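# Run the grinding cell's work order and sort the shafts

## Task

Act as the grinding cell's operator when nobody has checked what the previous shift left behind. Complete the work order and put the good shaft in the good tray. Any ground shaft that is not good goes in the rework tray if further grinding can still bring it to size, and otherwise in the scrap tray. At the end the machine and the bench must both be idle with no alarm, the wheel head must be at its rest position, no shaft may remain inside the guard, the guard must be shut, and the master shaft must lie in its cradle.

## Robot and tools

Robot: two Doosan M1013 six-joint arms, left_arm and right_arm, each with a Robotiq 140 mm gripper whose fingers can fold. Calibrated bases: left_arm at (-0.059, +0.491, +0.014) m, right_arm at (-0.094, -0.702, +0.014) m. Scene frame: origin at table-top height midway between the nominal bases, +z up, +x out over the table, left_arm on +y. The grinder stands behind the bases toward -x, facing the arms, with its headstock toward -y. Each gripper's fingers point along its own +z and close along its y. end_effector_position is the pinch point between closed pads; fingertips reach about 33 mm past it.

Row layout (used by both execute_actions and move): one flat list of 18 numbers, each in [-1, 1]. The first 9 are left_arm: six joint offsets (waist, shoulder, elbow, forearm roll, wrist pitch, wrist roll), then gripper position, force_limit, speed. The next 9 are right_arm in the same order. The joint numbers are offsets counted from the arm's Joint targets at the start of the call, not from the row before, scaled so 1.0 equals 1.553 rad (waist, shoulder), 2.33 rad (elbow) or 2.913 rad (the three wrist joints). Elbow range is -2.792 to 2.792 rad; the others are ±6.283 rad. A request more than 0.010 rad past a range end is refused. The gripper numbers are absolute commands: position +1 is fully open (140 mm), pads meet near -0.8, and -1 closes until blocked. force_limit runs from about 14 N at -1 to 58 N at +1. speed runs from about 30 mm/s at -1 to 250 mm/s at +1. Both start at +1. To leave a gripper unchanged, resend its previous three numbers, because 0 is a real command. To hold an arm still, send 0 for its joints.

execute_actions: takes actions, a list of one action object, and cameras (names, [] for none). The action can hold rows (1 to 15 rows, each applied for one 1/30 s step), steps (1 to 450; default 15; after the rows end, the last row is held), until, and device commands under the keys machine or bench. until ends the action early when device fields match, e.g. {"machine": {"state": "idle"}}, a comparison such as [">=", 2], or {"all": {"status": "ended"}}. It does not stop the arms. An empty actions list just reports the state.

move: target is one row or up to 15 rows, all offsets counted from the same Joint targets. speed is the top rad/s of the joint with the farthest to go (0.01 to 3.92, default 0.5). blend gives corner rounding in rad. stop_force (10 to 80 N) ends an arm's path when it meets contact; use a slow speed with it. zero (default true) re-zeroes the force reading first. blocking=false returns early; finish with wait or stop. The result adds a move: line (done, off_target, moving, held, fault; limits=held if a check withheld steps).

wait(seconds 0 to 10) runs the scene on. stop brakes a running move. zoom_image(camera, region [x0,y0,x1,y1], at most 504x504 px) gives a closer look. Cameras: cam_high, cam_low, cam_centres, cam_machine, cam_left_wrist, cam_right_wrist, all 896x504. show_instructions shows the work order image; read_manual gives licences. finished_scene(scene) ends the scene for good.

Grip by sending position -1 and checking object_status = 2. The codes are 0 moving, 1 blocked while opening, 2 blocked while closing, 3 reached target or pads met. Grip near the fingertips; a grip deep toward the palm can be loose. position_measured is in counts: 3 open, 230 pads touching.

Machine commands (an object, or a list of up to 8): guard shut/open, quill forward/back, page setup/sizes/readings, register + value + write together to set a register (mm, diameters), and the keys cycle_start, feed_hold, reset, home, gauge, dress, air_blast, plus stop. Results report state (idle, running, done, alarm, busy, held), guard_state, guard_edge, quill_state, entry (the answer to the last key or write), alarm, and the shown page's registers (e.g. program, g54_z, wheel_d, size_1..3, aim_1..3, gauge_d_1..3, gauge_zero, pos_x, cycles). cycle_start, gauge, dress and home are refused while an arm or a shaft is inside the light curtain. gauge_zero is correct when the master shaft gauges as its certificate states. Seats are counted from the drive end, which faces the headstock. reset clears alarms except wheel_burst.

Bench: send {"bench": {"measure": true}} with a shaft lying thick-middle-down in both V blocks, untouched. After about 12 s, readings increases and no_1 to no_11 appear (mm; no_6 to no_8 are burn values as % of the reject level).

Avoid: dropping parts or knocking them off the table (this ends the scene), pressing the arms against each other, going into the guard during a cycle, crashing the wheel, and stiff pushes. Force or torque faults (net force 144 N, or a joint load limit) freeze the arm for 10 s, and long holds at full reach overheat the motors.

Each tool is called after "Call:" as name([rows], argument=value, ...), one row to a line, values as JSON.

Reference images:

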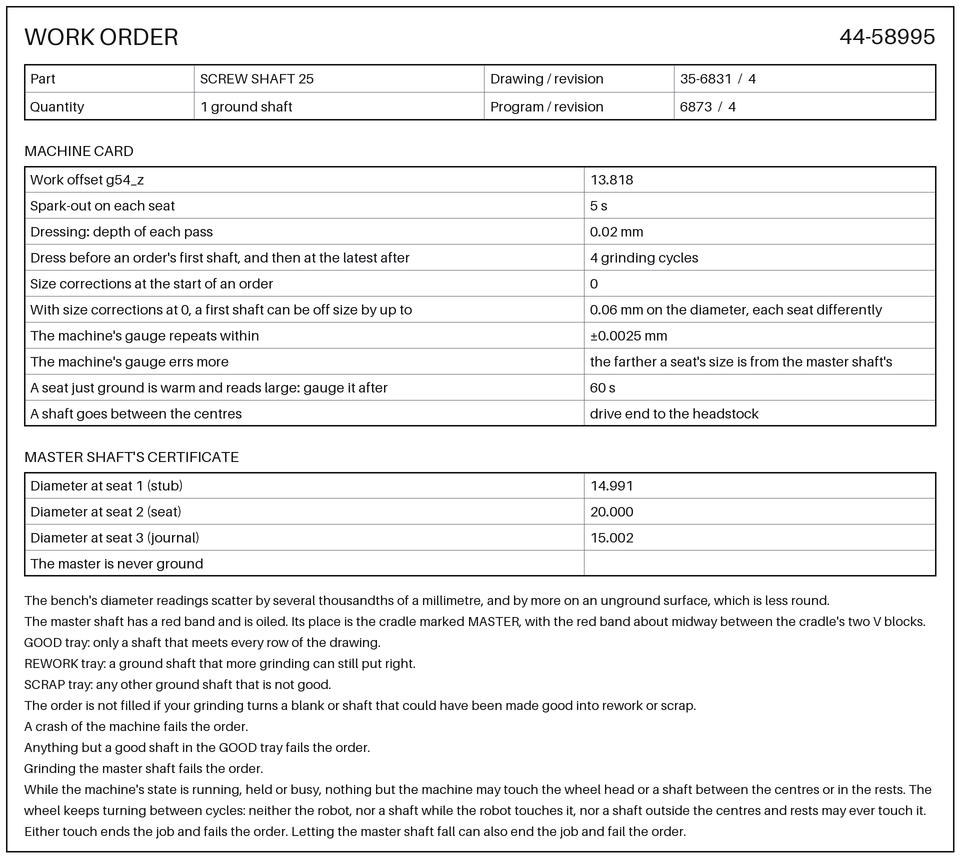

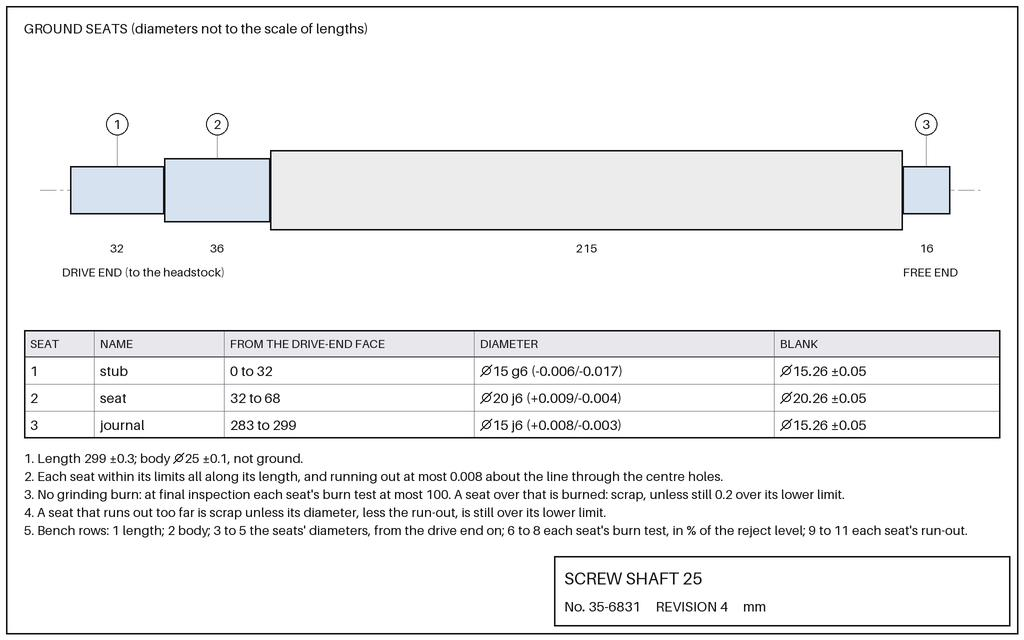

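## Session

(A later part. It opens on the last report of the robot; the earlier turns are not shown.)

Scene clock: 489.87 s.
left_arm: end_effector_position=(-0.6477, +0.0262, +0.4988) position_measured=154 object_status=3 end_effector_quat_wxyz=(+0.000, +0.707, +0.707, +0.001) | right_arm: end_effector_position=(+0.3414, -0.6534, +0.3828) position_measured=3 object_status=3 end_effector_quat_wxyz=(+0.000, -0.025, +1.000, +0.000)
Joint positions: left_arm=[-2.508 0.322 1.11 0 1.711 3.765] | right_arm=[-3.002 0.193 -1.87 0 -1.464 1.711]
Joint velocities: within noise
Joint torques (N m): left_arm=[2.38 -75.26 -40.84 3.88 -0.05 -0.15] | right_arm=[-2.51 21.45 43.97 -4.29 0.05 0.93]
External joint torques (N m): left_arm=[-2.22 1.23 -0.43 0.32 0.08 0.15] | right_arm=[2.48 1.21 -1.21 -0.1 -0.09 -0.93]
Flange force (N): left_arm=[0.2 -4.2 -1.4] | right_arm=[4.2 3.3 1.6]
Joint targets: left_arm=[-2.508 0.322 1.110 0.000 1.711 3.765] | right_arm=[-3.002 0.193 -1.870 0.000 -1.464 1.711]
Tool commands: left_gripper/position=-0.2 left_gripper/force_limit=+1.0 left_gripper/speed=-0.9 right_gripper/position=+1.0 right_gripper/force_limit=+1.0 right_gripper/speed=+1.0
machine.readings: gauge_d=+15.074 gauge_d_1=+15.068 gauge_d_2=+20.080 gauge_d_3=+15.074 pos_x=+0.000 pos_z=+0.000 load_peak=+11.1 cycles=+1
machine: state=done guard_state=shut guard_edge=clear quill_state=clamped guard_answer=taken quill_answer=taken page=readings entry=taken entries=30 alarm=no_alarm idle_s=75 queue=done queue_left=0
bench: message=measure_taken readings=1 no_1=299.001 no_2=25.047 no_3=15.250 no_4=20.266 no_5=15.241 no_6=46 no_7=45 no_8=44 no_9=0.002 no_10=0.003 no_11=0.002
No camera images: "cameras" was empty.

Call:
execute_actions([
  {"machine":[{"register":"size_1","value":-0.0005,"write":true},{"register":"size_2","value":0.0015,"write":true},{"register":"size_3","value":0.0075,"write":true,"page":"sizes"}],"steps":15},
], cameras=[])

Call:
execute_actions([
  {"machine":[{"page":"readings"},{"cycle_start":true}],"steps":450,"until":{"machine":{"state":"done","idle_s":["<",5]}}},
], cameras=[])

Call:
execute_actions([
  {"steps":450,"until":{"machine":{"state":["!=","running"]}}},
], cameras=[])

Call:
execute_actions([
  {"steps":450,"until":{"machine":{"state":["!=","running"]}}},
], cameras=[])

Call:
execute_actions([
  {"steps":450,"until":{"machine":{"state":["!=","running"]}}},
], cameras=[])

Call:
execute_actions([
  {"steps":450,"until":{"machine":{"state":["!=","running"]}}},
], cameras=[])

Call:
execute_actions([
  {"steps":450,"until":{"machine":{"state":["!=","running"]}}},
], cameras=[])

Call:
execute_actions([
  {"steps":450,"until":{"machine":{"state":["!=","running"]}}},
], cameras=[])

Call:
execute_actions([
  {"steps":450,"until":{"machine":{"state":["!=","running"]}}},
], cameras=[])

Call:
execute_actions([
  {"steps":450,"until":{"machine":{"state":["!=","running"]}}},
], cameras=[])

Call:
execute_actions([
  {"steps":450,"until":{"machine":{"state":["!=","running"]}}},
], cameras=[])

Call:
execute_actions([
  {"steps":450,"until":{"machine":{"state":["!=","running"]}}},
], cameras=[])

Call:
execute_actions([
  {"steps":450,"until":{"machine":{"state":["!=","running"]}}},
], cameras=[])

Call:
execute_actions([
  {"steps":450,"until":{"machine":{"state":["!=","running"]}}},
], cameras=[])

Call:
execute_actions([
  {"steps":450,"until":{"machine":{"state":["!=","running"]}}},
], cameras=[])

Scene clock: 492.53 s.
left_arm: end_effector_position=(-0.6477, +0.0262, +0.4988) position_measured=154 object_status=3 end_effector_quat_wxyz=(+0.000, +0.707, +0.707, +0.001) | right_arm: end_effector_position=(+0.3414, -0.6534, +0.3828) position_measured=3 object_status=3 end_effector_quat_wxyz=(+0.000, -0.025, +1.000, +0.000)
Joint positions: left_arm=[-2.508 0.322 1.11 0 1.711 3.765] | right_arm=[-3.002 0.193 -1.87 0 -1.464 1.711]
Joint velocities: within noise
Joint torques (N m): left_arm=[2.35 -75.16 -40.8 3.89 -0.05 -0.14] | right_arm=[-2.08 21.35 44.09 -4.25 -0.03 0.89]
External joint torques (N m): left_arm=[-2.42 2.03 -0.13 0.28 0.07 0.14] | right_arm=[2.06 1 -1.57 -0.11 -0.02 -0.89]
Flange force (N): left_arm=[0.0 -4.9 -0.9] | right_arm=[4.1 2.4 2.4]
Joint targets: left_arm=[-2.508 0.322 1.110 0.000 1.711 3.765] | right_arm=[-3.002 0.193 -1.870 0.000 -1.464 1.711]
Tool commands: left_gripper/position=-0.2 left_gripper/force_limit=+1.0 left_gripper/speed=-0.9 right_gripper/position=+1.0 right_gripper/force_limit=+1.0 right_gripper/speed=+1.0
machine.sizes: size_1=-0.001 size_2=+0.002 size_3=+0.007 aim_1=+14.989 aim_2=+20.003 aim_3=+15.002
machine: state=done guard_state=shut guard_edge=clear quill_state=clamped guard_answer=taken quill_answer=taken page=sizes entry=taken entries=33 alarm=no_alarm idle_s=78 queue=done queue_left=0
bench: message=measure_taken readings=1 no_1=299.001 no_2=25.047 no_3=15.250 no_4=20.266 no_5=15.241 no_6=46 no_7=45 no_8=44 no_9=0.002 no_10=0.003 no_11=0.002
No camera images: "cameras" was empty.

Scene clock: 507.73 s.
left_arm: end_effector_position=(-0.6477, +0.0262, +0.4988) position_measured=154 object_status=3 end_effector_quat_wxyz=(+0.000, +0.707, +0.707, +0.001) | right_arm: end_effector_position=(+0.3414, -0.6534, +0.3828) position_measured=3 object_status=3 end_effector_quat_wxyz=(+0.000, -0.025, +1.000, +0.000)
Joint positions: left_arm=[-2.508 0.322 1.11 0 1.711 3.765] | right_arm=[-3.002 0.193 -1.87 0 -1.464 1.711]
Joint velocities: within noise
Joint torques (N m): left_arm=[2.47 -75.1 -40.83 3.88 -0.1 -0.15] | right_arm=[-1.96 20.56 43.66 -4.23 -0.1 0.91]
External joint torques (N m): left_arm=[-2.43 1.89 -0.12 0.29 0.13 0.15] | right_arm=[1.93 1.68 -1.31 -0.12 0.04 -0.91]
Flange force (N): left_arm=[0.1 -4.7 -1.0] | right_arm=[4.9 2.0 1.9]
Joint targets: left_arm=[-2.508 0.322 1.110 0.000 1.711 3.765] | right_arm=[-3.002 0.193 -1.870 0.000 -1.464 1.711]
Tool commands: left_gripper/position=-0.2 left_gripper/force_limit=+1.0 left_gripper/speed=-0.9 right_gripper/position=+1.0 right_gripper/force_limit=+1.0 right_gripper/speed=+1.0
machine.readings: gauge_d=+15.074 gauge_d_1=+0.000 gauge_d_2=+0.000 gauge_d_3=+0.000 pos_x=-368.308 pos_z=+16.000 load_peak=+0.0 cycles=+1
machine: state=running guard_state=shut guard_edge=clear quill_state=clamped guard_answer=taken quill_answer=taken page=readings entry=taken entries=34 alarm=no_alarm idle_s=93 queue=running queue_left=0
bench: message=measure_taken readings=1 no_1=299.001 no_2=25.047 no_3=15.250 no_4=20.266 no_5=15.241 no_6=46 no_7=45 no_8=44 no_9=0.002 no_10=0.003 no_11=0.002
No camera images: "cameras" was empty.

Scene clock: 522.93 s.
left_arm: end_effector_position=(-0.6477, +0.0262, +0.4988) position_measured=154 object_status=3 end_effector_quat_wxyz=(+0.000, +0.707, +0.707, +0.001) | right_arm: end_effector_position=(+0.3414, -0.6534, +0.3828) position_measured=3 object_status=3 end_effector_quat_wxyz=(+0.000, -0.025, +1.000, +0.000)
Joint positions: left_arm=[-2.508 0.322 1.11 0 1.711 3.765] | right_arm=[-3.002 0.193 -1.87 0 -1.464 1.711]
Joint velocities: within noise
Joint torques (N m): left_arm=[2.25 -75.12 -40.86 3.85 -0.09 -0.16] | right_arm=[-2.72 21.27 43.98 -4.2 0.04 0.84]
External joint torques (N m): left_arm=[-2.26 1.58 -0.24 0.33 0.12 0.16] | right_arm=[2.65 1.27 -1.57 -0.16 -0.1 -0.84]
Flange force (N): left_arm=[0.1 -4.4 -1.2] | right_arm=[4.8 3.8 2.2]
Joint targets: left_arm=[-2.508 0.322 1.110 0.000 1.711 3.765] | right_arm=[-3.002 0.193 -1.870 0.000 -1.464 1.711]
Tool commands: left_gripper/position=-0.2 left_gripper/force_limit=+1.0 left_gripper/speed=-0.9 right_gripper/position=+1.0 right_gripper/force_limit=+1.0 right_gripper/speed=+1.0
machine.readings: gauge_d=+15.074 gauge_d_1=+0.000 gauge_d_2=+0.000 gauge_d_3=+0.000 pos_x=-368.460 pos_z=+16.000 load_peak=+0.0 cycles=+1
machine: state=running guard_state=shut guard_edge=clear quill_state=clamped guard_answer=taken quill_answer=taken page=readings entry=taken entries=34 alarm=no_alarm idle_s=108 queue=running queue_left=0
bench: message=measure_taken readings=1 no_1=299.001 no_2=25.047 no_3=15.250 no_4=20.266 no_5=15.241 no_6=46 no_7=45 no_8=44 no_9=0.002 no_10=0.003 no_11=0.002
No camera images: "cameras" was empty.

Scene clock: 538.13 s.
left_arm: end_effector_position=(-0.6477, +0.0262, +0.4988) position_measured=154 object_status=3 end_effector_quat_wxyz=(+0.000, +0.707, +0.707, +0.001) | right_arm: end_effector_position=(+0.3414, -0.6534, +0.3828) position_measured=3 object_status=3 end_effector_quat_wxyz=(+0.000, -0.025, +1.000, +0.000)
Joint positions: left_arm=[-2.508 0.322 1.11 0 1.711 3.765] | right_arm=[-3.002 0.193 -1.87 0 -1.464 1.711]
Joint velocities: within noise
Joint torques (N m): left_arm=[2.36 -75.04 -40.88 3.87 -0.1 -0.14] | right_arm=[-2.08 21.22 44.18 -4.24 -0.02 0.84]
External joint torques (N m): left_arm=[-2.39 1.68 -0.14 0.31 0.13 0.14] | right_arm=[1.98 1.45 -1.92 -0.1 -0.05 -0.84]
Flange force (N): left_arm=[0.3 -4.4 -1.0] | right_arm=[5.4 2.3 2.8]
Joint targets: left_arm=[-2.508 0.322 1.110 0.000 1.711 3.765] | right_arm=[-3.002 0.193 -1.870 0.000 -1.464 1.711]
Tool commands: left_gripper/position=-0.2 left_gripper/force_limit=+1.0 left_gripper/speed=-0.9 right_gripper/position=+1.0 right_gripper/force_limit=+1.0 right_gripper/speed=+1.0
machine.readings: gauge_d=+15.074 gauge_d_1=+0.000 gauge_d_2=+0.000 gauge_d_3=+0.000 pos_x=-368.557 pos_z=+16.000 load_peak=+5.6 cycles=+1
machine: state=running guard_state=shut guard_edge=clear quill_state=clamped guard_answer=taken quill_answer=taken page=readings entry=taken entries=34 alarm=no_alarm idle_s=123 queue=running queue_left=0
bench: message=measure_taken readings=1 no_1=299.001 no_2=25.047 no_3=15.250 no_4=20.266 no_5=15.241 no_6=46 no_7=45 no_8=44 no_9=0.002 no_10=0.003 no_11=0.002
No camera images: "cameras" was empty.

Scene clock: 553.33 s.
left_arm: end_effector_position=(-0.6477, +0.0262, +0.4988) position_measured=154 object_status=3 end_effector_quat_wxyz=(+0.000, +0.707, +0.707, +0.001) | right_arm: end_effector_position=(+0.3414, -0.6534, +0.3828) position_measured=3 object_status=3 end_effector_quat_wxyz=(+0.000, -0.025, +1.000, +0.000)
Joint positions: left_arm=[-2.508 0.322 1.11 0 1.711 3.765] | right_arm=[-3.002 0.193 -1.87 0 -1.464 1.711]
Joint velocities: within noise
Joint torques (N m): left_arm=[2.27 -75.07 -40.74 3.89 -0.1 -0.16] | right_arm=[-1.84 21.46 43.97 -4.09 -0.01 0.85]
External joint torques (N m): left_arm=[-2.22 1.5 -0.39 0.29 0.12 0.16] | right_arm=[1.89 0.44 -1.7 -0.25 -0.04 -0.85]
Flange force (N): left_arm=[-0.1 -4.5 -1.4] | right_arm=[3.3 2.2 2.7]
Joint targets: left_arm=[-2.508 0.322 1.110 0.000 1.711 3.765] | right_arm=[-3.002 0.193 -1.870 0.000 -1.464 1.711]
Tool commands: left_gripper/position=-0.2 left_gripper/force_limit=+1.0 left_gripper/speed=-0.9 right_gripper/position=+1.0 right_gripper/force_limit=+1.0 right_gripper/speed=+1.0
machine.readings: gauge_d=+15.074 gauge_d_1=+0.000 gauge_d_2=+0.000 gauge_d_3=+0.000 pos_x=-368.587 pos_z=+16.000 load_peak=+5.6 cycles=+1
machine: state=running guard_state=shut guard_edge=clear quill_state=clamped guard_answer=taken quill_answer=taken page=readings entry=taken entries=34 alarm=no_alarm idle_s=138 queue=running queue_left=0
bench: message=measure_taken readings=1 no_1=299.001 no_2=25.047 no_3=15.250 no_4=20.266 no_5=15.241 no_6=46 no_7=45 no_8=44 no_9=0.002 no_10=0.003 no_11=0.002
No camera images: "cameras" was empty.

Scene clock: 568.53 s.
left_arm: end_effector_position=(-0.6477, +0.0262, +0.4988) position_measured=154 object_status=3 end_effector_quat_wxyz=(+0.000, +0.707, +0.707, +0.001) | right_arm: end_effector_position=(+0.3414, -0.6534, +0.3828) position_measured=3 object_status=3 end_effector_quat_wxyz=(+0.000, -0.025, +1.000, +0.000)
Joint positions: left_arm=[-2.508 0.322 1.11 0 1.711 3.765] | right_arm=[-3.002 0.193 -1.87 0 -1.464 1.711]
Joint velocities: within noise
Joint torques (N m): left_arm=[2.46 -75 -40.8 3.88 -0.07 -0.17] | right_arm=[-2.18 21.41 44.12 -4.33 0.05 0.89]
External joint torques (N m): left_arm=[-2.54 1.9 -0.13 0.29 0.09 0.17] | right_arm=[2.13 0.97 -1.78 -0.02 -0.11 -0.89]
Flange force (N): left_arm=[0.2 -4.8 -0.9] | right_arm=[4.4 2.6 2.6]
Joint targets: left_arm=[-2.508 0.322 1.110 0.000 1.711 3.765] | right_arm=[-3.002 0.193 -1.870 0.000 -1.464 1.711]
Tool commands: left_gripper/position=-0.2 left_gripper/force_limit=+1.0 left_gripper/speed=-0.9 right_gripper/position=+1.0 right_gripper/force_limit=+1.0 right_gripper/speed=+1.0
machine.readings: gauge_d=+15.074 gauge_d_1=+0.000 gauge_d_2=+0.000 gauge_d_3=+0.000 pos_x=-22.118 pos_z=+16.000 load_peak=+5.6 cycles=+1
machine: state=running guard_state=shut guard_edge=clear quill_state=clamped guard_answer=taken quill_answer=taken page=readings entry=taken entries=34 alarm=no_alarm idle_s=153 queue=running queue_left=0
bench: message=measure_taken readings=1 no_1=299.001 no_2=25.047 no_3=15.250 no_4=20.266 no_5=15.241 no_6=46 no_7=45 no_8=44 no_9=0.002 no_10=0.003 no_11=0.002
No camera images: "cameras" was empty.

Scene clock: 583.73 s.
left_arm: end_effector_position=(-0.6477, +0.0262, +0.4988) position_measured=154 object_status=3 end_effector_quat_wxyz=(+0.000, +0.707, +0.707, +0.001) | right_arm: end_effector_position=(+0.3414, -0.6534, +0.3828) position_measured=3 object_status=3 end_effector_quat_wxyz=(+0.000, -0.025, +1.000, +0.000)
Joint positions: left_arm=[-2.508 0.322 1.11 0 1.711 3.765] | right_arm=[-3.002 0.193 -1.87 0 -1.464 1.711]
Joint velocities: within noise
Joint torques (N m): left_arm=[2.41 -75.32 -40.83 3.89 -0.08 -0.15] | right_arm=[-2.8 20.65 43.85 -4.25 0.05 0.99]
External joint torques (N m): left_arm=[-2.38 1.94 -0.19 0.29 0.1 0.15] | right_arm=[2.77 1.69 -1.52 -0.09 -0.1 -0.99]
Flange force (N): left_arm=[-0.1 -4.9 -1.1] | right_arm=[5.4 3.7 2.0]
Joint targets: left_arm=[-2.508 0.322 1.110 0.000 1.711 3.765] | right_arm=[-3.002 0.193 -1.870 0.000 -1.464 1.711]
Tool commands: left_gripper/position=-0.2 left_gripper/force_limit=+1.0 left_gripper/speed=-0.9 right_gripper/position=+1.0 right_gripper/force_limit=+1.0 right_gripper/speed=+1.0
machine.readings: gauge_d=+15.074 gauge_d_1=+0.000 gauge_d_2=+0.000 gauge_d_3=+0.000 pos_x=-363.304 pos_z=+50.000 load_peak=+5.6 cycles=+1
machine: state=running guard_state=shut guard_edge=clear quill_state=clamped guard_answer=taken quill_answer=taken page=readings entry=taken entries=34 alarm=no_alarm idle_s=168 queue=running queue_left=0
bench: message=measure_taken readings=1 no_1=299.001 no_2=25.047 no_3=15.250 no_4=20.266 no_5=15.241 no_6=46 no_7=45 no_8=44 no_9=0.002 no_10=0.003 no_11=0.002
No camera images: "cameras" was empty.

Scene clock: 598.93 s.
left_arm: end_effector_position=(-0.6477, +0.0262, +0.4988) position_measured=154 object_status=3 end_effector_quat_wxyz=(+0.000, +0.707, +0.707, +0.001) | right_arm: end_effector_position=(+0.3414, -0.6534, +0.3828) position_measured=3 object_status=3 end_effector_quat_wxyz=(+0.000, -0.025, +1.000, +0.000)
Joint positions: left_arm=[-2.508 0.322 1.11 0 1.711 3.765] | right_arm=[-3.002 0.193 -1.87 0 -1.464 1.711]
Joint velocities: within noise
Joint torques (N m): left_arm=[2.28 -75.06 -40.81 3.88 -0.07 -0.13] | right_arm=[-2.17 21.23 44.21 -4.27 -0.05 0.89]
External joint torques (N m): left_arm=[-2.21 1.51 -0.28 0.3 0.09 0.13] | right_arm=[2.12 1.2 -1.81 -0.08 -0.01 -0.89]
Flange force (N): left_arm=[0.1 -4.3 -1.2] | right_arm=[4.8 2.5 2.8]
Joint targets: left_arm=[-2.508 0.322 1.110 0.000 1.711 3.765] | right_arm=[-3.002 0.193 -1.870 0.000 -1.464 1.711]
Tool commands: left_gripper/position=-0.2 left_gripper/force_limit=+1.0 left_gripper/speed=-0.9 right_gripper/position=+1.0 right_gripper/force_limit=+1.0 right_gripper/speed=+1.0
machine.readings: gauge_d=+15.074 gauge_d_1=+0.000 gauge_d_2=+0.000 gauge_d_3=+0.000 pos_x=-363.456 pos_z=+50.000 load_peak=+5.6 cycles=+1
machine: state=running guard_state=shut guard_edge=clear quill_state=clamped guard_answer=taken quill_answer=taken page=readings entry=taken entries=34 alarm=no_alarm idle_s=183 queue=running queue_left=0
bench: message=measure_taken readings=1 no_1=299.001 no_2=25.047 no_3=15.250 no_4=20.266 no_5=15.241 no_6=46 no_7=45 no_8=44 no_9=0.002 no_10=0.003 no_11=0.002
No camera images: "cameras" was empty.

Scene clock: 614.13 s.
left_arm: end_effector_position=(-0.6477, +0.0262, +0.4988) position_measured=154 object_status=3 end_effector_quat_wxyz=(+0.000, +0.707, +0.707, +0.001) | right_arm: end_effector_position=(+0.3414, -0.6534, +0.3828) position_measured=3 object_status=3 end_effector_quat_wxyz=(+0.000, -0.025, +1.000, +0.000)
Joint positions: left_arm=[-2.508 0.322 1.11 0 1.711 3.765] | right_arm=[-3.002 0.193 -1.87 0 -1.464 1.711]
Joint velocities: within noise
Joint torques (N m): left_arm=[2.38 -75.14 -40.8 3.9 -0.08 -0.14] | right_arm=[-2.72 21.21 43.96 -4.29 -0.09 0.87]
External joint torques (N m): left_arm=[-2.43 1.87 -0.18 0.26 0.11 0.14] | right_arm=[2.78 0.4 -1.92 -0.02 0.04 -0.87]
Flange force (N): left_arm=[0.1 -4.8 -1.0] | right_arm=[3.8 4.1 3.2]
Joint targets: left_arm=[-2.508 0.322 1.110 0.000 1.711 3.765] | right_arm=[-3.002 0.193 -1.870 0.000 -1.464 1.711]
Tool commands: left_gripper/position=-0.2 left_gripper/force_limit=+1.0 left_gripper/speed=-0.9 right_gripper/position=+1.0 right_gripper/force_limit=+1.0 right_gripper/speed=+1.0
machine.readings: gauge_d=+15.074 gauge_d_1=+0.000 gauge_d_2=+0.000 gauge_d_3=+0.000 pos_x=-363.543 pos_z=+50.000 load_peak=+6.9 cycles=+1
machine: state=running guard_state=shut guard_edge=clear quill_state=clamped guard_answer=taken quill_answer=taken page=readings entry=taken entries=34 alarm=no_alarm idle_s=198 queue=running queue_left=0
bench: message=measure_taken readings=1 no_1=299.001 no_2=25.047 no_3=15.250 no_4=20.266 no_5=15.241 no_6=46 no_7=45 no_8=44 no_9=0.002 no_10=0.003 no_11=0.002
No camera images: "cameras" was empty.

Scene clock: 629.33 s.
left_arm: end_effector_position=(-0.6477, +0.0262, +0.4988) position_measured=154 object_status=3 end_effector_quat_wxyz=(+0.000, +0.707, +0.707, +0.001) | right_arm: end_effector_position=(+0.3414, -0.6534, +0.3828) position_measured=3 object_status=3 end_effector_quat_wxyz=(+0.000, -0.025, +1.000, +0.000)
Joint positions: left_arm=[-2.508 0.322 1.11 0 1.711 3.765] | right_arm=[-3.002 0.193 -1.87 0 -1.464 1.711]
Joint velocities: within noise
Joint torques (N m): left_arm=[2.47 -75.04 -40.77 3.87 -0.09 -0.19] | right_arm=[-1.42 21.82 43.85 -4.26 -0.06 1]
External joint torques (N m): left_arm=[-2.45 1.38 -0.37 0.32 0.12 0.19] | right_arm=[1.36 0.7 -1.46 -0.1 0 -1]
Flange force (N): left_arm=[0.3 -4.5 -1.4] | right_arm=[3.2 0.6 2.3]
Joint targets: left_arm=[-2.508 0.322 1.110 0.000 1.711 3.765] | right_arm=[-3.002 0.193 -1.870 0.000 -1.464 1.711]
Tool commands: left_gripper/position=-0.2 left_gripper/force_limit=+1.0 left_gripper/speed=-0.9 right_gripper/position=+1.0 right_gripper/force_limit=+1.0 right_gripper/speed=+1.0
machine.readings: gauge_d=+15.074 gauge_d_1=+0.000 gauge_d_2=+0.000 gauge_d_3=+0.000 pos_x=-363.573 pos_z=+50.000 load_peak=+6.9 cycles=+1
machine: state=running guard_state=shut guard_edge=clear quill_state=clamped guard_answer=taken quill_answer=taken page=readings entry=taken entries=34 alarm=no_alarm idle_s=213 queue=running queue_left=0
bench: message=measure_taken readings=1 no_1=299.001 no_2=25.047 no_3=15.250 no_4=20.266 no_5=15.241 no_6=46 no_7=45 no_8=44 no_9=0.002 no_10=0.003 no_11=0.002
No camera images: "cameras" was empty.

Scene clock: 644.53 s.
left_arm: end_effector_position=(-0.6477, +0.0262, +0.4988) position_measured=154 object_status=3 end_effector_quat_wxyz=(+0.000, +0.707, +0.707, +0.001) | right_arm: end_effector_position=(+0.3414, -0.6534, +0.3828) position_measured=3 object_status=3 end_effector_quat_wxyz=(+0.000, -0.025, +1.000, +0.000)
Joint positions: left_arm=[-2.508 0.322 1.11 0 1.711 3.765] | right_arm=[-3.002 0.193 -1.87 0 -1.464 1.711]
Joint velocities: within noise
Joint torques (N m): left_arm=[2.35 -75.01 -40.81 3.87 -0.1 -0.15] | right_arm=[-2.66 21.52 44.09 -4.23 0.05 0.86]
External joint torques (N m): left_arm=[-2.49 1.98 -0.04 0.28 0.13 0.15] | right_arm=[2.66 0.56 -1.85 -0.1 -0.1 -0.86]
Flange force (N): left_arm=[0.2 -4.7 -0.8] | right_arm=[4.0 3.9 2.8]
Joint targets: left_arm=[-2.508 0.322 1.110 0.000 1.711 3.765] | right_arm=[-3.002 0.193 -1.870 0.000 -1.464 1.711]
Tool commands: left_gripper/position=-0.2 left_gripper/force_limit=+1.0 left_gripper/speed=-0.9 right_gripper/position=+1.0 right_gripper/force_limit=+1.0 right_gripper/speed=+1.0
machine.readings: gauge_d=+15.074 gauge_d_1=+0.000 gauge_d_2=+0.000 gauge_d_3=+0.000 pos_x=+0.000 pos_z=+149.557 load_peak=+6.9 cycles=+1
machine: state=running guard_state=shut guard_edge=clear quill_state=clamped guard_answer=taken quill_answer=taken page=readings entry=taken entries=34 alarm=no_alarm idle_s=228 queue=running queue_left=0
bench: message=measure_taken readings=1 no_1=299.001 no_2=25.047 no_3=15.250 no_4=20.266 no_5=15.241 no_6=46 no_7=45 no_8=44 no_9=0.002 no_10=0.003 no_11=0.002
No camera images: "cameras" was empty.

Scene clock: 659.73 s.
left_arm: end_effector_position=(-0.6477, +0.0262, +0.4988) position_measured=154 object_status=3 end_effector_quat_wxyz=(+0.000, +0.707, +0.707, +0.001) | right_arm: end_effector_position=(+0.3414, -0.6534, +0.3828) position_measured=3 object_status=3 end_effector_quat_wxyz=(+0.000, -0.025, +1.000, +0.000)
Joint positions: left_arm=[-2.508 0.322 1.11 0 1.711 3.765] | right_arm=[-3.002 0.193 -1.87 0 -1.464 1.711]
Joint velocities: within noise
Joint torques (N m): left_arm=[2.29 -75.18 -40.87 3.86 -0.06 -0.15] | right_arm=[-2.43 21.68 44.16 -4.19 -0.07 0.86]
External joint torques (N m): left_arm=[-2.24 1.6 -0.22 0.33 0.09 0.15] | right_arm=[2.56 -0.2 -2.01 -0.13 0.03 -0.86]
Flange force (N): left_arm=[0.1 -4.3 -1.1] | right_arm=[2.8 3.7 3.4]
Joint targets: left_arm=[-2.508 0.322 1.110 0.000 1.711 3.765] | right_arm=[-3.002 0.193 -1.870 0.000 -1.464 1.711]
Tool commands: left_gripper/position=-0.2 left_gripper/force_limit=+1.0 left_gripper/speed=-0.9 right_gripper/position=+1.0 right_gripper/force_limit=+1.0 right_gripper/speed=+1.0
machine.readings: gauge_d=+15.074 gauge_d_1=+0.000 gauge_d_2=+0.000 gauge_d_3=+0.000 pos_x=-368.292 pos_z=+291.000 load_peak=+6.9 cycles=+1
machine: state=running guard_state=shut guard_edge=clear quill_state=clamped guard_answer=taken quill_answer=taken page=readings entry=taken entries=34 alarm=no_alarm idle_s=243 queue=running queue_left=0
bench: message=measure_taken readings=1 no_1=299.001 no_2=25.047 no_3=15.250 no_4=20.266 no_5=15.241 no_6=46 no_7=45 no_8=44 no_9=0.002 no_10=0.003 no_11=0.002
No camera images: "cameras" was empty.

Scene clock: 674.93 s.
left_arm: end_effector_position=(-0.6477, +0.0262, +0.4988) position_measured=154 object_status=3 end_effector_quat_wxyz=(+0.000, +0.707, +0.707, +0.001) | right_arm: end_effector_position=(+0.3414, -0.6534, +0.3828) position_measured=3 object_status=3 end_effector_quat_wxyz=(+0.000, -0.025, +1.000, +0.000)
Joint positions: left_arm=[-2.508 0.322 1.11 0 1.711 3.765] | right_arm=[-3.002 0.193 -1.87 0 -1.464 1.711]
Joint velocities: within noise
Joint torques (N m): left_arm=[2.41 -75 -40.87 3.9 -0.08 -0.15] | right_arm=[-2.51 21.43 44.17 -4.22 -0.04 0.83]
External joint torques (N m): left_arm=[-2.46 1.38 -0.25 0.29 0.1 0.15] | right_arm=[2.49 0.75 -1.88 -0.13 -0.02 -0.83]
Flange force (N): left_arm=[0.6 -4.3 -1.1] | right_arm=[4.3 3.5 3.0]
Joint targets: left_arm=[-2.508 0.322 1.110 0.000 1.711 3.765] | right_arm=[-3.002 0.193 -1.870 0.000 -1.464 1.711]
Tool commands: left_gripper/position=-0.2 left_gripper/force_limit=+1.0 left_gripper/speed=-0.9 right_gripper/position=+1.0 right_gripper/force_limit=+1.0 right_gripper/speed=+1.0
machine.readings: gauge_d=+15.074 gauge_d_1=+0.000 gauge_d_2=+0.000 gauge_d_3=+0.000 pos_x=-368.444 pos_z=+291.000 load_peak=+6.9 cycles=+1
machine: state=running guard_state=shut guard_edge=clear quill_state=clamped guard_answer=taken quill_answer=taken page=readings entry=taken entries=34 alarm=no_alarm idle_s=258 queue=running queue_left=0
bench: message=measure_taken readings=1 no_1=299.001 no_2=25.047 no_3=15.250 no_4=20.266 no_5=15.241 no_6=46 no_7=45 no_8=44 no_9=0.002 no_10=0.003 no_11=0.002
No camera images: "cameras" was empty.

Scene clock: 690.13 s.
left_arm: end_effector_position=(-0.6477, +0.0262, +0.4988) position_measured=154 object_status=3 end_effector_quat_wxyz=(+0.000, +0.707, +0.707, +0.001) | right_arm: end_effector_position=(+0.3414, -0.6534, +0.3828) position_measured=3 object_status=3 end_effector_quat_wxyz=(+0.000, -0.025, +1.000, +0.000)
Joint positions: left_arm=[-2.508 0.322 1.11 0 1.711 3.765] | right_arm=[-3.002 0.193 -1.87 0 -1.464 1.711]
Joint velocities: within noise
Joint torques (N m): left_arm=[2.39 -75.06 -40.82 3.87 -0.09 -0.15] | right_arm=[-1.57 20.9 44.24 -4.25 0 0.94]
External joint torques (N m): left_arm=[-2.45 1.69 -0.27 0.31 0.11 0.15] | right_arm=[1.63 0.97 -1.88 -0.09 -0.05 -0.94]
Flange force (N): left_arm=[0.2 -4.7 -1.2] | right_arm=[4.4 1.3 2.9]
Joint targets: left_arm=[-2.508 0.322 1.110 0.000 1.711 3.765] | right_arm=[-3.002 0.193 -1.870 0.000 -1.464 1.711]
Tool commands: left_gripper/position=-0.2 left_gripper/force_limit=+1.0 left_gripper/speed=-0.9 right_gripper/position=+1.0 right_gripper/force_limit=+1.0 right_gripper/speed=+1.0
machine.readings: gauge_d=+15.074 gauge_d_1=+0.000 gauge_d_2=+0.000 gauge_d_3=+0.000 pos_x=-368.536 pos_z=+291.000 load_peak=+6.9 cycles=+1
machine: state=running guard_state=shut guard_edge=clear quill_state=clamped guard_answer=taken quill_answer=taken page=readings entry=taken entries=34 alarm=no_alarm idle_s=273 queue=running queue_left=0
bench: message=measure_taken readings=1 no_1=299.001 no_2=25.047 no_3=15.250 no_4=20.266 no_5=15.241 no_6=46 no_7=45 no_8=44 no_9=0.002 no_10=0.003 no_11=0.002
No camera images: "cameras" was empty.

Scene clock: 705.33 s.
left_arm: end_effector_position=(-0.6477, +0.0262, +0.4988) position_measured=154 object_status=3 end_effector_quat_wxyz=(+0.000, +0.707, +0.707, +0.001) | right_arm: end_effector_position=(+0.3414, -0.6534, +0.3828) position_measured=3 object_status=3 end_effector_quat_wxyz=(+0.000, -0.025, +1.000, +0.000)
Joint positions: left_arm=[-2.508 0.322 1.11 0 1.711 3.765] | right_arm=[-3.002 0.193 -1.87 0 -1.464 1.711]
Joint velocities: within noise
Joint torques (N m): left_arm=[2.45 -75.04 -40.84 3.87 -0.09 -0.15] | right_arm=[-2.04 20.85 43.93 -4.26 0.05 0.87]
External joint torques (N m): left_arm=[-2.52 1.83 -0.13 0.3 0.11 0.15] | right_arm=[2.08 1.09 -1.73 -0.08 -0.1 -0.87]
Flange force (N): left_arm=[0.3 -4.7 -1.0] | right_arm=[4.5 2.5 2.5]
Joint targets: left_arm=[-2.508 0.322 1.110 0.000 1.711 3.765] | right_arm=[-3.002 0.193 -1.870 0.000 -1.464 1.711]
Tool commands: left_gripper/position=-0.2 left_gripper/force_limit=+1.0 left_gripper/speed=-0.9 right_gripper/position=+1.0 right_gripper/force_limit=+1.0 right_gripper/speed=+1.0
machine.readings: gauge_d=+15.074 gauge_d_1=+0.000 gauge_d_2=+0.000 gauge_d_3=+0.000 pos_x=-368.567 pos_z=+291.000 load_peak=+6.9 cycles=+1
machine: state=running guard_state=shut guard_edge=clear quill_state=clamped guard_answer=taken quill_answer=taken page=readings entry=taken entries=34 alarm=no_alarm idle_s=288 queue=running queue_left=0
bench: message=measure_taken readings=1 no_1=299.001 no_2=25.047 no_3=15.250 no_4=20.266 no_5=15.241 no_6=46 no_7=45 no_8=44 no_9=0.002 no_10=0.003 no_11=0.002
No camera images: "cameras" was empty.

Call:
execute_actions([
  {"steps":450,"until":{"machine":{"state":["!=","running"]}}},
], cameras=[])

Call:
execute_actions([
  {"steps":450,"until":{"machine":{"idle_s":["=",63]}}},
], cameras=[])

Call:
execute_actions([
  {"steps":450,"until":{"machine":{"idle_s":["=",63]}}},
], cameras=[])

Call:
execute_actions([
  {"steps":450,"until":{"machine":{"idle_s":["=",63]}}},
], cameras=[])

Call:
execute_actions([
  {"steps":450,"until":{"machine":{"idle_s":["=",63]}}},
], cameras=[])

Call:
execute_actions([
  {"steps":90,"until":{"machine":{"idle_s":[">=",63]}}},
], cameras=[])

Scene clock: 720.83 s.
left_arm: end_effector_position=(-0.6477, +0.0262, +0.4988) position_measured=154 object_status=3 end_effector_quat_wxyz=(+0.000, +0.707, +0.707, +0.001) | right_arm: end_effector_position=(+0.3414, -0.6534, +0.3828) position_measured=3 object_status=3 end_effector_quat_wxyz=(+0.000, -0.025, +1.000, +0.000)
Joint positions: left_arm=[-2.508 0.322 1.11 0 1.711 3.765] | right_arm=[-3.002 0.193 -1.87 0 -1.464 1.711]
Joint velocities: within noise
Joint torques (N m): left_arm=[2.46 -75.31 -40.84 3.9 -0.12 -0.15] | right_arm=[-2.78 21.53 44.08 -4.23 -0.1 0.87]
External joint torques (N m): left_arm=[-2.4 1.9 -0.21 0.29 0.14 0.15] | right_arm=[2.81 0.54 -1.71 -0.11 0.05 -0.87]
Flange force (N): left_arm=[0.0 -4.9 -1.2] | right_arm=[3.8 4.2 2.8]
Joint targets: left_arm=[-2.508 0.322 1.110 0.000 1.711 3.765] | right_arm=[-3.002 0.193 -1.870 0.000 -1.464 1.711]
Tool commands: left_gripper/position=-0.2 left_gripper/force_limit=+1.0 left_gripper/speed=-0.9 right_gripper/position=+1.0 right_gripper/force_limit=+1.0 right_gripper/speed=+1.0
machine.readings: gauge_d=+15.074 gauge_d_1=+0.000 gauge_d_2=+0.000 gauge_d_3=+0.000 pos_x=+0.000 pos_z=+224.824 load_peak=+6.9 cycles=+1
machine: state=running guard_state=shut guard_edge=clear quill_state=clamped guard_answer=taken quill_answer=taken page=readings entry=taken entries=34 alarm=no_alarm idle_s=304 queue=running queue_left=0
bench: message=measure_taken readings=1 no_1=299.001 no_2=25.047 no_3=15.250 no_4=20.266 no_5=15.241 no_6=46 no_7=45 no_8=44 no_9=0.002 no_10=0.003 no_11=0.002
No camera images: "cameras" was empty.

Scene clock: 736.03 s.
left_arm: end_effector_position=(-0.6477, +0.0262, +0.4988) position_measured=154 object_status=3 end_effector_quat_wxyz=(+0.000, +0.707, +0.707, +0.001) | right_arm: end_effector_position=(+0.3414, -0.6534, +0.3828) position_measured=3 object_status=3 end_effector_quat_wxyz=(+0.000, -0.025, +1.000, +0.000)
Joint positions: left_arm=[-2.508 0.322 1.11 0 1.711 3.765] | right_arm=[-3.002 0.193 -1.87 0 -1.464 1.711]
Joint velocities: within noise
Joint torques (N m): left_arm=[2.2 -74.99 -40.86 3.87 -0.06 -0.13] | right_arm=[-2.79 21.57 44.13 -4.31 0.11 0.96]
External joint torques (N m): left_arm=[-2.17 1.77 -0.09 0.3 0.09 0.13] | right_arm=[2.71 1.28 -1.49 -0.07 -0.16 -0.96]
Flange force (N): left_arm=[0.1 -4.3 -0.8] | right_arm=[4.7 3.7 1.9]
Joint targets: left_arm=[-2.508 0.322 1.110 0.000 1.711 3.765] | right_arm=[-3.002 0.193 -1.870 0.000 -1.464 1.711]
Tool commands: left_gripper/position=-0.2 left_gripper/force_limit=+1.0 left_gripper/speed=-0.9 right_gripper/position=+1.0 right_gripper/force_limit=+1.0 right_gripper/speed=+1.0
machine.readings: gauge_d=+15.074 gauge_d_1=+0.000 gauge_d_2=+0.000 gauge_d_3=+0.000 pos_x=+0.000 pos_z=+0.000 load_peak=+6.9 cycles=+2
machine: state=done guard_state=shut guard_edge=clear quill_state=clamped guard_answer=taken quill_answer=taken page=readings entry=taken entries=34 alarm=no_alarm idle_s=12 queue=done queue_left=0
bench: message=measure_taken readings=1 no_1=299.001 no_2=25.047 no_3=15.250 no_4=20.266 no_5=15.241 no_6=46 no_7=45 no_8=44 no_9=0.002 no_10=0.003 no_11=0.002
No camera images: "cameras" was empty.

Scene clock: 751.23 s.
left_arm: end_effector_position=(-0.6477, +0.0262, +0.4988) position_measured=154 object_status=3 end_effector_quat_wxyz=(+0.000, +0.707, +0.707, +0.001) | right_arm: end_effector_position=(+0.3414, -0.6534, +0.3828) position_measured=3 object_status=3 end_effector_quat_wxyz=(+0.000, -0.025, +1.000, +0.000)
Joint positions: left_arm=[-2.508 0.322 1.11 0 1.711 3.765] | right_arm=[-3.002 0.193 -1.87 0 -1.464 1.711]
Joint velocities: within noise
Joint torques (N m): left_arm=[2.32 -75 -40.81 3.86 -0.08 -0.15] | right_arm=[-2.48 21.13 43.97 -4.22 0.06 0.9]
External joint torques (N m): left_arm=[-2.33 1.66 -0.28 0.32 0.1 0.15] | right_arm=[2.48 1.19 -1.42 -0.14 -0.11 -0.9]
Flange force (N): left_arm=[0.0 -4.6 -1.2] | right_arm=[4.4 3.3 1.9]
Joint targets: left_arm=[-2.508 0.322 1.110 0.000 1.711 3.765] | right_arm=[-3.002 0.193 -1.870 0.000 -1.464 1.711]
Tool commands: left_gripper/position=-0.2 left_gripper/force_limit=+1.0 left_gripper/speed=-0.9 right_gripper/position=+1.0 right_gripper/force_limit=+1.0 right_gripper/speed=+1.0
machine.readings: gauge_d=+15.074 gauge_d_1=+0.000 gauge_d_2=+0.000 gauge_d_3=+0.000 pos_x=+0.000 pos_z=+0.000 load_peak=+6.9 cycles=+2
machine: state=done guard_state=shut guard_edge=clear quill_state=clamped guard_answer=taken quill_answer=taken page=readings entry=taken entries=34 alarm=no_alarm idle_s=27 queue=done queue_left=0
bench: message=measure_taken readings=1 no_1=299.001 no_2=25.047 no_3=15.250 no_4=20.266 no_5=15.241 no_6=46 no_7=45 no_8=44 no_9=0.002 no_10=0.003 no_11=0.002
No camera images: "cameras" was empty.

Scene clock: 766.43 s.
left_arm: end_effector_position=(-0.6477, +0.0262, +0.4988) position_measured=154 object_status=3 end_effector_quat_wxyz=(+0.000, +0.707, +0.707, +0.001) | right_arm: end_effector_position=(+0.3414, -0.6534, +0.3828) position_measured=3 object_status=3 end_effector_quat_wxyz=(+0.000, -0.025, +1.000, +0.000)
Joint positions: left_arm=[-2.508 0.322 1.11 0 1.711 3.765] | right_arm=[-3.002 0.193 -1.87 0 -1.464 1.711]
Joint velocities: within noise
Joint torques (N m): left_arm=[2.19 -75.14 -40.81 3.87 -0.08 -0.14] | right_arm=[-1.91 21.77 43.87 -4.17 -0.07 0.92]
External joint torques (N m): left_arm=[-2.14 1.28 -0.39 0.31 0.11 0.14] | right_arm=[1.94 0.12 -1.59 -0.17 0.02 -0.92]
Flange force (N): left_arm=[0.1 -4.1 -1.4] | right_arm=[2.6 2.2 2.6]
Joint targets: left_arm=[-2.508 0.322 1.110 0.000 1.711 3.765] | right_arm=[-3.002 0.193 -1.870 0.000 -1.464 1.711]
Tool commands: left_gripper/position=-0.2 left_gripper/force_limit=+1.0 left_gripper/speed=-0.9 right_gripper/position=+1.0 right_gripper/force_limit=+1.0 right_gripper/speed=+1.0
machine.readings: gauge_d=+15.074 gauge_d_1=+0.000 gauge_d_2=+0.000 gauge_d_3=+0.000 pos_x=+0.000 pos_z=+0.000 load_peak=+6.9 cycles=+2
machine: state=done guard_state=shut guard_edge=clear quill_state=clamped guard_answer=taken quill_answer=taken page=readings entry=taken entries=34 alarm=no_alarm idle_s=42 queue=done queue_left=0
bench: message=measure_taken readings=1 no_1=299.001 no_2=25.047 no_3=15.250 no_4=20.266 no_5=15.241 no_6=46 no_7=45 no_8=44 no_9=0.002 no_10=0.003 no_11=0.002
No camera images: "cameras" was empty.

Scene clock: 781.63 s.
left_arm: end_effector_position=(-0.6477, +0.0262, +0.4988) position_measured=154 object_status=3 end_effector_quat_wxyz=(+0.000, +0.707, +0.707, +0.001) | right_arm: end_effector_position=(+0.3414, -0.6534, +0.3828) position_measured=3 object_status=3 end_effector_quat_wxyz=(+0.000, -0.025, +1.000, +0.000)
Joint positions: left_arm=[-2.508 0.322 1.11 0 1.711 3.765] | right_arm=[-3.002 0.193 -1.87 0 -1.464 1.711]
Joint velocities: within noise
Joint torques (N m): left_arm=[2.28 -75.12 -40.78 3.88 -0.07 -0.16] | right_arm=[-2.8 21.46 43.97 -4.29 0.03 0.85]
External joint torques (N m): left_arm=[-2.31 1.62 -0.28 0.3 0.1 0.16] | right_arm=[2.86 0.54 -1.57 -0.06 -0.08 -0.85]
Flange force (N): left_arm=[0.1 -4.5 -1.2] | right_arm=[3.7 4.4 2.4]
Joint targets: left_arm=[-2.508 0.322 1.110 0.000 1.711 3.765] | right_arm=[-3.002 0.193 -1.870 0.000 -1.464 1.711]
Tool commands: left_gripper/position=-0.2 left_gripper/force_limit=+1.0 left_gripper/speed=-0.9 right_gripper/position=+1.0 right_gripper/force_limit=+1.0 right_gripper/speed=+1.0
machine.readings: gauge_d=+15.074 gauge_d_1=+0.000 gauge_d_2=+0.000 gauge_d_3=+0.000 pos_x=+0.000 pos_z=+0.000 load_peak=+6.9 cycles=+2
machine: state=done guard_state=shut guard_edge=clear quill_state=clamped guard_answer=taken quill_answer=taken page=readings entry=taken entries=34 alarm=no_alarm idle_s=57 queue=done queue_left=0
bench: message=measure_taken readings=1 no_1=299.001 no_2=25.047 no_3=15.250 no_4=20.266 no_5=15.241 no_6=46 no_7=45 no_8=44 no_9=0.002 no_10=0.003 no_11=0.002
No camera images: "cameras" was empty.

Scene clock: 784.83 s.
left_arm: end_effector_position=(-0.6477, +0.0262, +0.4988) position_measured=154 object_status=3 end_effector_quat_wxyz=(+0.000, +0.707, +0.707, +0.001) | right_arm: end_effector_position=(+0.3414, -0.6534, +0.3828) position_measured=3 object_status=3 end_effector_quat_wxyz=(+0.000, -0.025, +1.000, +0.000)
Joint positions: left_arm=[-2.508 0.322 1.11 0 1.711 3.765] | right_arm=[-3.002 0.193 -1.87 0 -1.464 1.711]
Joint velocities: within noise
Joint torques (N m): left_arm=[2.57 -75.13 -40.84 3.89 -0.09 -0.15] | right_arm=[-2.64 21.96 44.04 -4.2 -0.01 0.98]
External joint torques (N m): left_arm=[-2.59 1.69 -0.21 0.29 0.12 0.15] | right_arm=[2.54 0.85 -1.61 -0.15 -0.05 -0.98]
Flange force (N): left_arm=[0.4 -4.7 -1.1] | right_arm=[4.1 3.3 2.4]
Joint targets: left_arm=[-2.508 0.322 1.110 0.000 1.711 3.765] | right_arm=[-3.002 0.193 -1.870 0.000 -1.464 1.711]
Tool commands: left_gripper/position=-0.2 left_gripper/force_limit=+1.0 left_gripper/speed=-0.9 right_gripper/position=+1.0 right_gripper/force_limit=+1.0 right_gripper/speed=+1.0
machine.readings: gauge_d=+15.074 gauge_d_1=+0.000 gauge_d_2=+0.000 gauge_d_3=+0.000 pos_x=+0.000 pos_z=+0.000 load_peak=+6.9 cycles=+2
machine: state=done guard_state=shut guard_edge=clear quill_state=clamped guard_answer=taken quill_answer=taken page=readings entry=taken entries=34 alarm=no_alarm idle_s=61 queue=done queue_left=0
bench: message=measure_taken readings=1 no_1=299.001 no_2=25.047 no_3=15.250 no_4=20.266 no_5=15.241 no_6=46 no_7=45 no_8=44 no_9=0.002 no_10=0.003 no_11=0.002
No camera images: "cameras" was empty.

Gauge each seat twice for averaging.

Call:
execute_actions([
  {"machine":[{"register":"gauge_at","value":1,"write":true,"gauge":true},{"register":"gauge_at","value":2,"write":true,"gauge":true},{"register":"gauge_at","value":3,"write":true,"gauge":true}],"steps":450,"until":{"machine":{"queue":["!=","running"]}}},
], cameras=[])

Call:
execute_actions([
  {"machine":[{"register":"gauge_at","value":1,"write":true,"gauge":true},{"register":"gauge_at","value":2,"write":true,"gauge":true},{"register":"gauge_at","value":3,"write":true,"gauge":true}],"steps":450,"until":{"machine":{"queue":["!=","running"]}}},
], cameras=[])

Scene clock: 797.47 s.
left_arm: end_effector_position=(-0.6477, +0.0262, +0.4988) position_measured=154 object_status=3 end_effector_quat_wxyz=(+0.000, +0.707, +0.707, +0.001) | right_arm: end_effector_position=(+0.3414, -0.6534, +0.3828) position_measured=3 object_status=3 end_effector_quat_wxyz=(+0.000, -0.025, +1.000, +0.000)
Joint positions: left_arm=[-2.508 0.322 1.11 0 1.711 3.765] | right_arm=[-3.002 0.193 -1.87 0 -1.464 1.711]
Joint velocities: within noise
Joint torques (N m): left_arm=[2.33 -75.17 -40.79 3.88 -0.07 -0.15] | right_arm=[-2.99 21.78 44.13 -4.29 0.06 0.99]
External joint torques (N m): left_arm=[-2.26 1.85 -0.23 0.3 0.09 0.15] | right_arm=[2.99 0.52 -1.76 -0.05 -0.11 -0.99]
Flange force (N): left_arm=[-0.1 -4.7 -1.1] | right_arm=[3.9 4.3 2.6]
Joint targets: left_arm=[-2.508 0.322 1.110 0.000 1.711 3.765] | right_arm=[-3.002 0.193 -1.870 0.000 -1.464 1.711]
Tool commands: left_gripper/position=-0.2 left_gripper/force_limit=+1.0 left_gripper/speed=-0.9 right_gripper/position=+1.0 right_gripper/force_limit=+1.0 right_gripper/speed=+1.0
machine.readings: gauge_d=+15.003 gauge_d_1=+14.989 gauge_d_2=+20.006 gauge_d_3=+15.003 pos_x=+0.000 pos_z=+0.000 load_peak=+6.9 cycles=+2
machine: state=done guard_state=shut guard_edge=clear quill_state=clamped guard_answer=taken quill_answer=taken page=readings entry=taken entries=40 alarm=no_alarm idle_s=73 queue=done queue_left=0
bench: message=measure_taken readings=1 no_1=299.001 no_2=25.047 no_3=15.250 no_4=20.266 no_5=15.241 no_6=46 no_7=45 no_8=44 no_9=0.002 no_10=0.003 no_11=0.002
No camera images: "cameras" was empty.

Scene clock: 809.80 s.
left_arm: end_effector_position=(-0.6477, +0.0262, +0.4988) position_measured=154 object_status=3 end_effector_quat_wxyz=(+0.000, +0.707, +0.707, +0.001) | right_arm: end_effector_position=(+0.3414, -0.6534, +0.3828) position_measured=3 object_status=3 end_effector_quat_wxyz=(+0.000, -0.025, +1.000, +0.000)
Joint positions: left_arm=[-2.508 0.322 1.11 0 1.711 3.765] | right_arm=[-3.002 0.193 -1.87 0 -1.464 1.711]
Joint velocities: within noise
Joint torques (N m): left_arm=[2.07 -75.04 -40.81 3.88 -0.08 -0.15] | right_arm=[-2.54 21.1 43.89 -4.21 0.11 0.87]
External joint torques (N m): left_arm=[-2.08 1.39 -0.36 0.31 0.1 0.15] | right_arm=[2.57 0.71 -1.84 -0.11 -0.17 -0.87]
Flange force (N): left_arm=[0.0 -4.2 -1.3] | right_arm=[4.2 3.6 2.6]
Joint targets: left_arm=[-2.508 0.322 1.110 0.000 1.711 3.765] | right_arm=[-3.002 0.193 -1.870 0.000 -1.464 1.711]
Tool commands: left_gripper/position=-0.2 left_gripper/force_limit=+1.0 left_gripper/speed=-0.9 right_gripper/position=+1.0 right_gripper/force_limit=+1.0 right_gripper/speed=+1.0
machine.readings: gauge_d=+15.003 gauge_d_1=+14.988 gauge_d_2=+20.007 gauge_d_3=+15.003 pos_x=+0.000 pos_z=+0.000 load_peak=+6.9 cycles=+2
machine: state=done guard_state=shut guard_edge=clear quill_state=clamped guard_answer=taken quill_answer=taken page=readings entry=taken entries=46 alarm=no_alarm idle_s=85 queue=done queue_left=0
bench: message=measure_taken readings=1 no_1=299.001 no_2=25.047 no_3=15.250 no_4=20.266 no_5=15.241 no_6=46 no_7=45 no_8=44 no_9=0.002 no_10=0.003 no_11=0.002
No camera images: "cameras" was empty.

Call:
execute_actions([
  {"machine":{"register":"gauge_at","value":2,"write":true,"gauge":true},"steps":300,"until":{"machine":{"queue":["!=","running"],"state":["!=","busy"]}}},
], cameras=[])

Call:
execute_actions([
  {"machine":{"gauge":true},"steps":300,"until":{"machine":{"queue":["!=","running"],"state":["!=","busy"]}}},
], cameras=[])

Call:
execute_actions([
  {"machine":{"gauge":true},"steps":300,"until":{"machine":{"queue":["!=","running"],"state":["!=","busy"]}}},
], cameras=[])

Scene clock: 814.43 s.
left_arm: end_effector_position=(-0.6477, +0.0262, +0.4988) position_measured=154 object_status=3 end_effector_quat_wxyz=(+0.000, +0.707, +0.707, +0.001) | right_arm: end_effector_position=(+0.3414, -0.6534, +0.3828) position_measured=3 object_status=3 end_effector_quat_wxyz=(+0.000, -0.025, +1.000, +0.000)
Joint positions: left_arm=[-2.508 0.322 1.11 0 1.711 3.765] | right_arm=[-3.002 0.193 -1.87 0 -1.464 1.711]
Joint velocities: within noise
Joint torques (N m): left_arm=[2.25 -75.22 -40.81 3.9 -0.08 -0.17] | right_arm=[-2.27 21.4 44.02 -4.25 -0.01 0.85]
External joint torques (N m): left_arm=[-2.25 1.88 -0.17 0.27 0.11 0.17] | right_arm=[2.36 0.32 -1.8 -0.08 -0.04 -0.85]
Flange force (N): left_arm=[-0.1 -4.6 -1.0] | right_arm=[3.4 3.2 2.9]
Joint targets: left_arm=[-2.508 0.322 1.110 0.000 1.711 3.765] | right_arm=[-3.002 0.193 -1.870 0.000 -1.464 1.711]
Tool commands: left_gripper/position=-0.2 left_gripper/force_limit=+1.0 left_gripper/speed=-0.9 right_gripper/position=+1.0 right_gripper/force_limit=+1.0 right_gripper/speed=+1.0
machine.readings: gauge_d=+20.005 gauge_d_1=+14.988 gauge_d_2=+20.005 gauge_d_3=+15.003 pos_x=+0.000 pos_z=+0.000 load_peak=+6.9 cycles=+2
machine: state=done guard_state=shut guard_edge=clear quill_state=clamped guard_answer=taken quill_answer=taken page=readings entry=taken entries=48 alarm=no_alarm idle_s=90 queue=done queue_left=0
bench: message=measure_taken readings=1 no_1=299.001 no_2=25.047 no_3=15.250 no_4=20.266 no_5=15.241 no_6=46 no_7=45 no_8=44 no_9=0.002 no_10=0.003 no_11=0.002
No camera images: "cameras" was empty.

Scene clock: 818.70 s.
left_arm: end_effector_position=(-0.6477, +0.0262, +0.4988) position_measured=154 object_status=3 end_effector_quat_wxyz=(+0.000, +0.707, +0.707, +0.001) | right_arm: end_effector_position=(+0.3414, -0.6534, +0.3828) position_measured=3 object_status=3 end_effector_quat_wxyz=(+0.000, -0.025, +1.000, +0.000)
Joint positions: left_arm=[-2.508 0.322 1.11 0 1.711 3.765] | right_arm=[-3.002 0.193 -1.87 0 -1.464 1.711]
Joint velocities: within noise
Joint torques (N m): left_arm=[2.39 -75.14 -40.8 3.85 -0.08 -0.17] | right_arm=[-2.46 20.49 44.13 -4.23 0.07 0.85]
External joint torques (N m): left_arm=[-2.32 1.62 -0.26 0.33 0.11 0.17] | right_arm=[2.42 1.67 -2.02 -0.09 -0.13 -0.85]
Flange force (N): left_arm=[0.1 -4.5 -1.2] | right_arm=[6.0 3.2 2.8]
Joint targets: left_arm=[-2.508 0.322 1.110 0.000 1.711 3.765] | right_arm=[-3.002 0.193 -1.870 0.000 -1.464 1.711]
Tool commands: left_gripper/position=-0.2 left_gripper/force_limit=+1.0 left_gripper/speed=-0.9 right_gripper/position=+1.0 right_gripper/force_limit=+1.0 right_gripper/speed=+1.0
machine.readings: gauge_d=+20.006 gauge_d_1=+14.988 gauge_d_2=+20.006 gauge_d_3=+15.003 pos_x=+0.000 pos_z=+0.000 load_peak=+6.9 cycles=+2
machine: state=done guard_state=shut guard_edge=clear quill_state=clamped guard_answer=taken quill_answer=taken page=readings entry=taken entries=49 alarm=no_alarm idle_s=94 queue=done queue_left=0
bench: message=measure_taken readings=1 no_1=299.001 no_2=25.047 no_3=15.250 no_4=20.266 no_5=15.241 no_6=46 no_7=45 no_8=44 no_9=0.002 no_10=0.003 no_11=0.002
No camera images: "cameras" was empty.

Scene clock: 822.97 s.
left_arm: end_effector_position=(-0.6477, +0.0262, +0.4988) position_measured=154 object_status=3 end_effector_quat_wxyz=(+0.000, +0.707, +0.707, +0.001) | right_arm: end_effector_position=(+0.3414, -0.6534, +0.3828) position_measured=3 object_status=3 end_effector_quat_wxyz=(+0.000, -0.025, +1.000, +0.000)
Joint positions: left_arm=[-2.508 0.322 1.11 0 1.711 3.765] | right_arm=[-3.002 0.193 -1.87 0 -1.464 1.711]
Joint velocities: within noise
Joint torques (N m): left_arm=[2.43 -75.16 -40.79 3.87 -0.07 -0.15] | right_arm=[-2.06 20.7 43.93 -4.22 0.04 0.8]
External joint torques (N m): left_arm=[-2.35 1.85 -0.18 0.31 0.1 0.15] | right_arm=[2.12 1.15 -1.63 -0.13 -0.09 -0.8]
Flange force (N): left_arm=[0.0 -4.7 -1.0] | right_arm=[4.5 2.7 2.3]
Joint targets: left_arm=[-2.508 0.322 1.110 0.000 1.711 3.765] | right_arm=[-3.002 0.193 -1.870 0.000 -1.464 1.711]
Tool commands: left_gripper/position=-0.2 left_gripper/force_limit=+1.0 left_gripper/speed=-0.9 right_gripper/position=+1.0 right_gripper/force_limit=+1.0 right_gripper/speed=+1.0
machine.readings: gauge_d=+20.006 gauge_d_1=+14.988 gauge_d_2=+20.006 gauge_d_3=+15.003 pos_x=+0.000 pos_z=+0.000 load_peak=+6.9 cycles=+2
machine: state=done guard_state=shut guard_edge=clear quill_state=clamped guard_answer=taken quill_answer=taken page=readings entry=taken entries=50 alarm=no_alarm idle_s=98 queue=done queue_left=0
bench: message=measure_taken readings=1 no_1=299.001 no_2=25.047 no_3=15.250 no_4=20.266 no_5=15.241 no_6=46 no_7=45 no_8=44 no_9=0.002 no_10=0.003 no_11=0.002
No camera images: "cameras" was empty.


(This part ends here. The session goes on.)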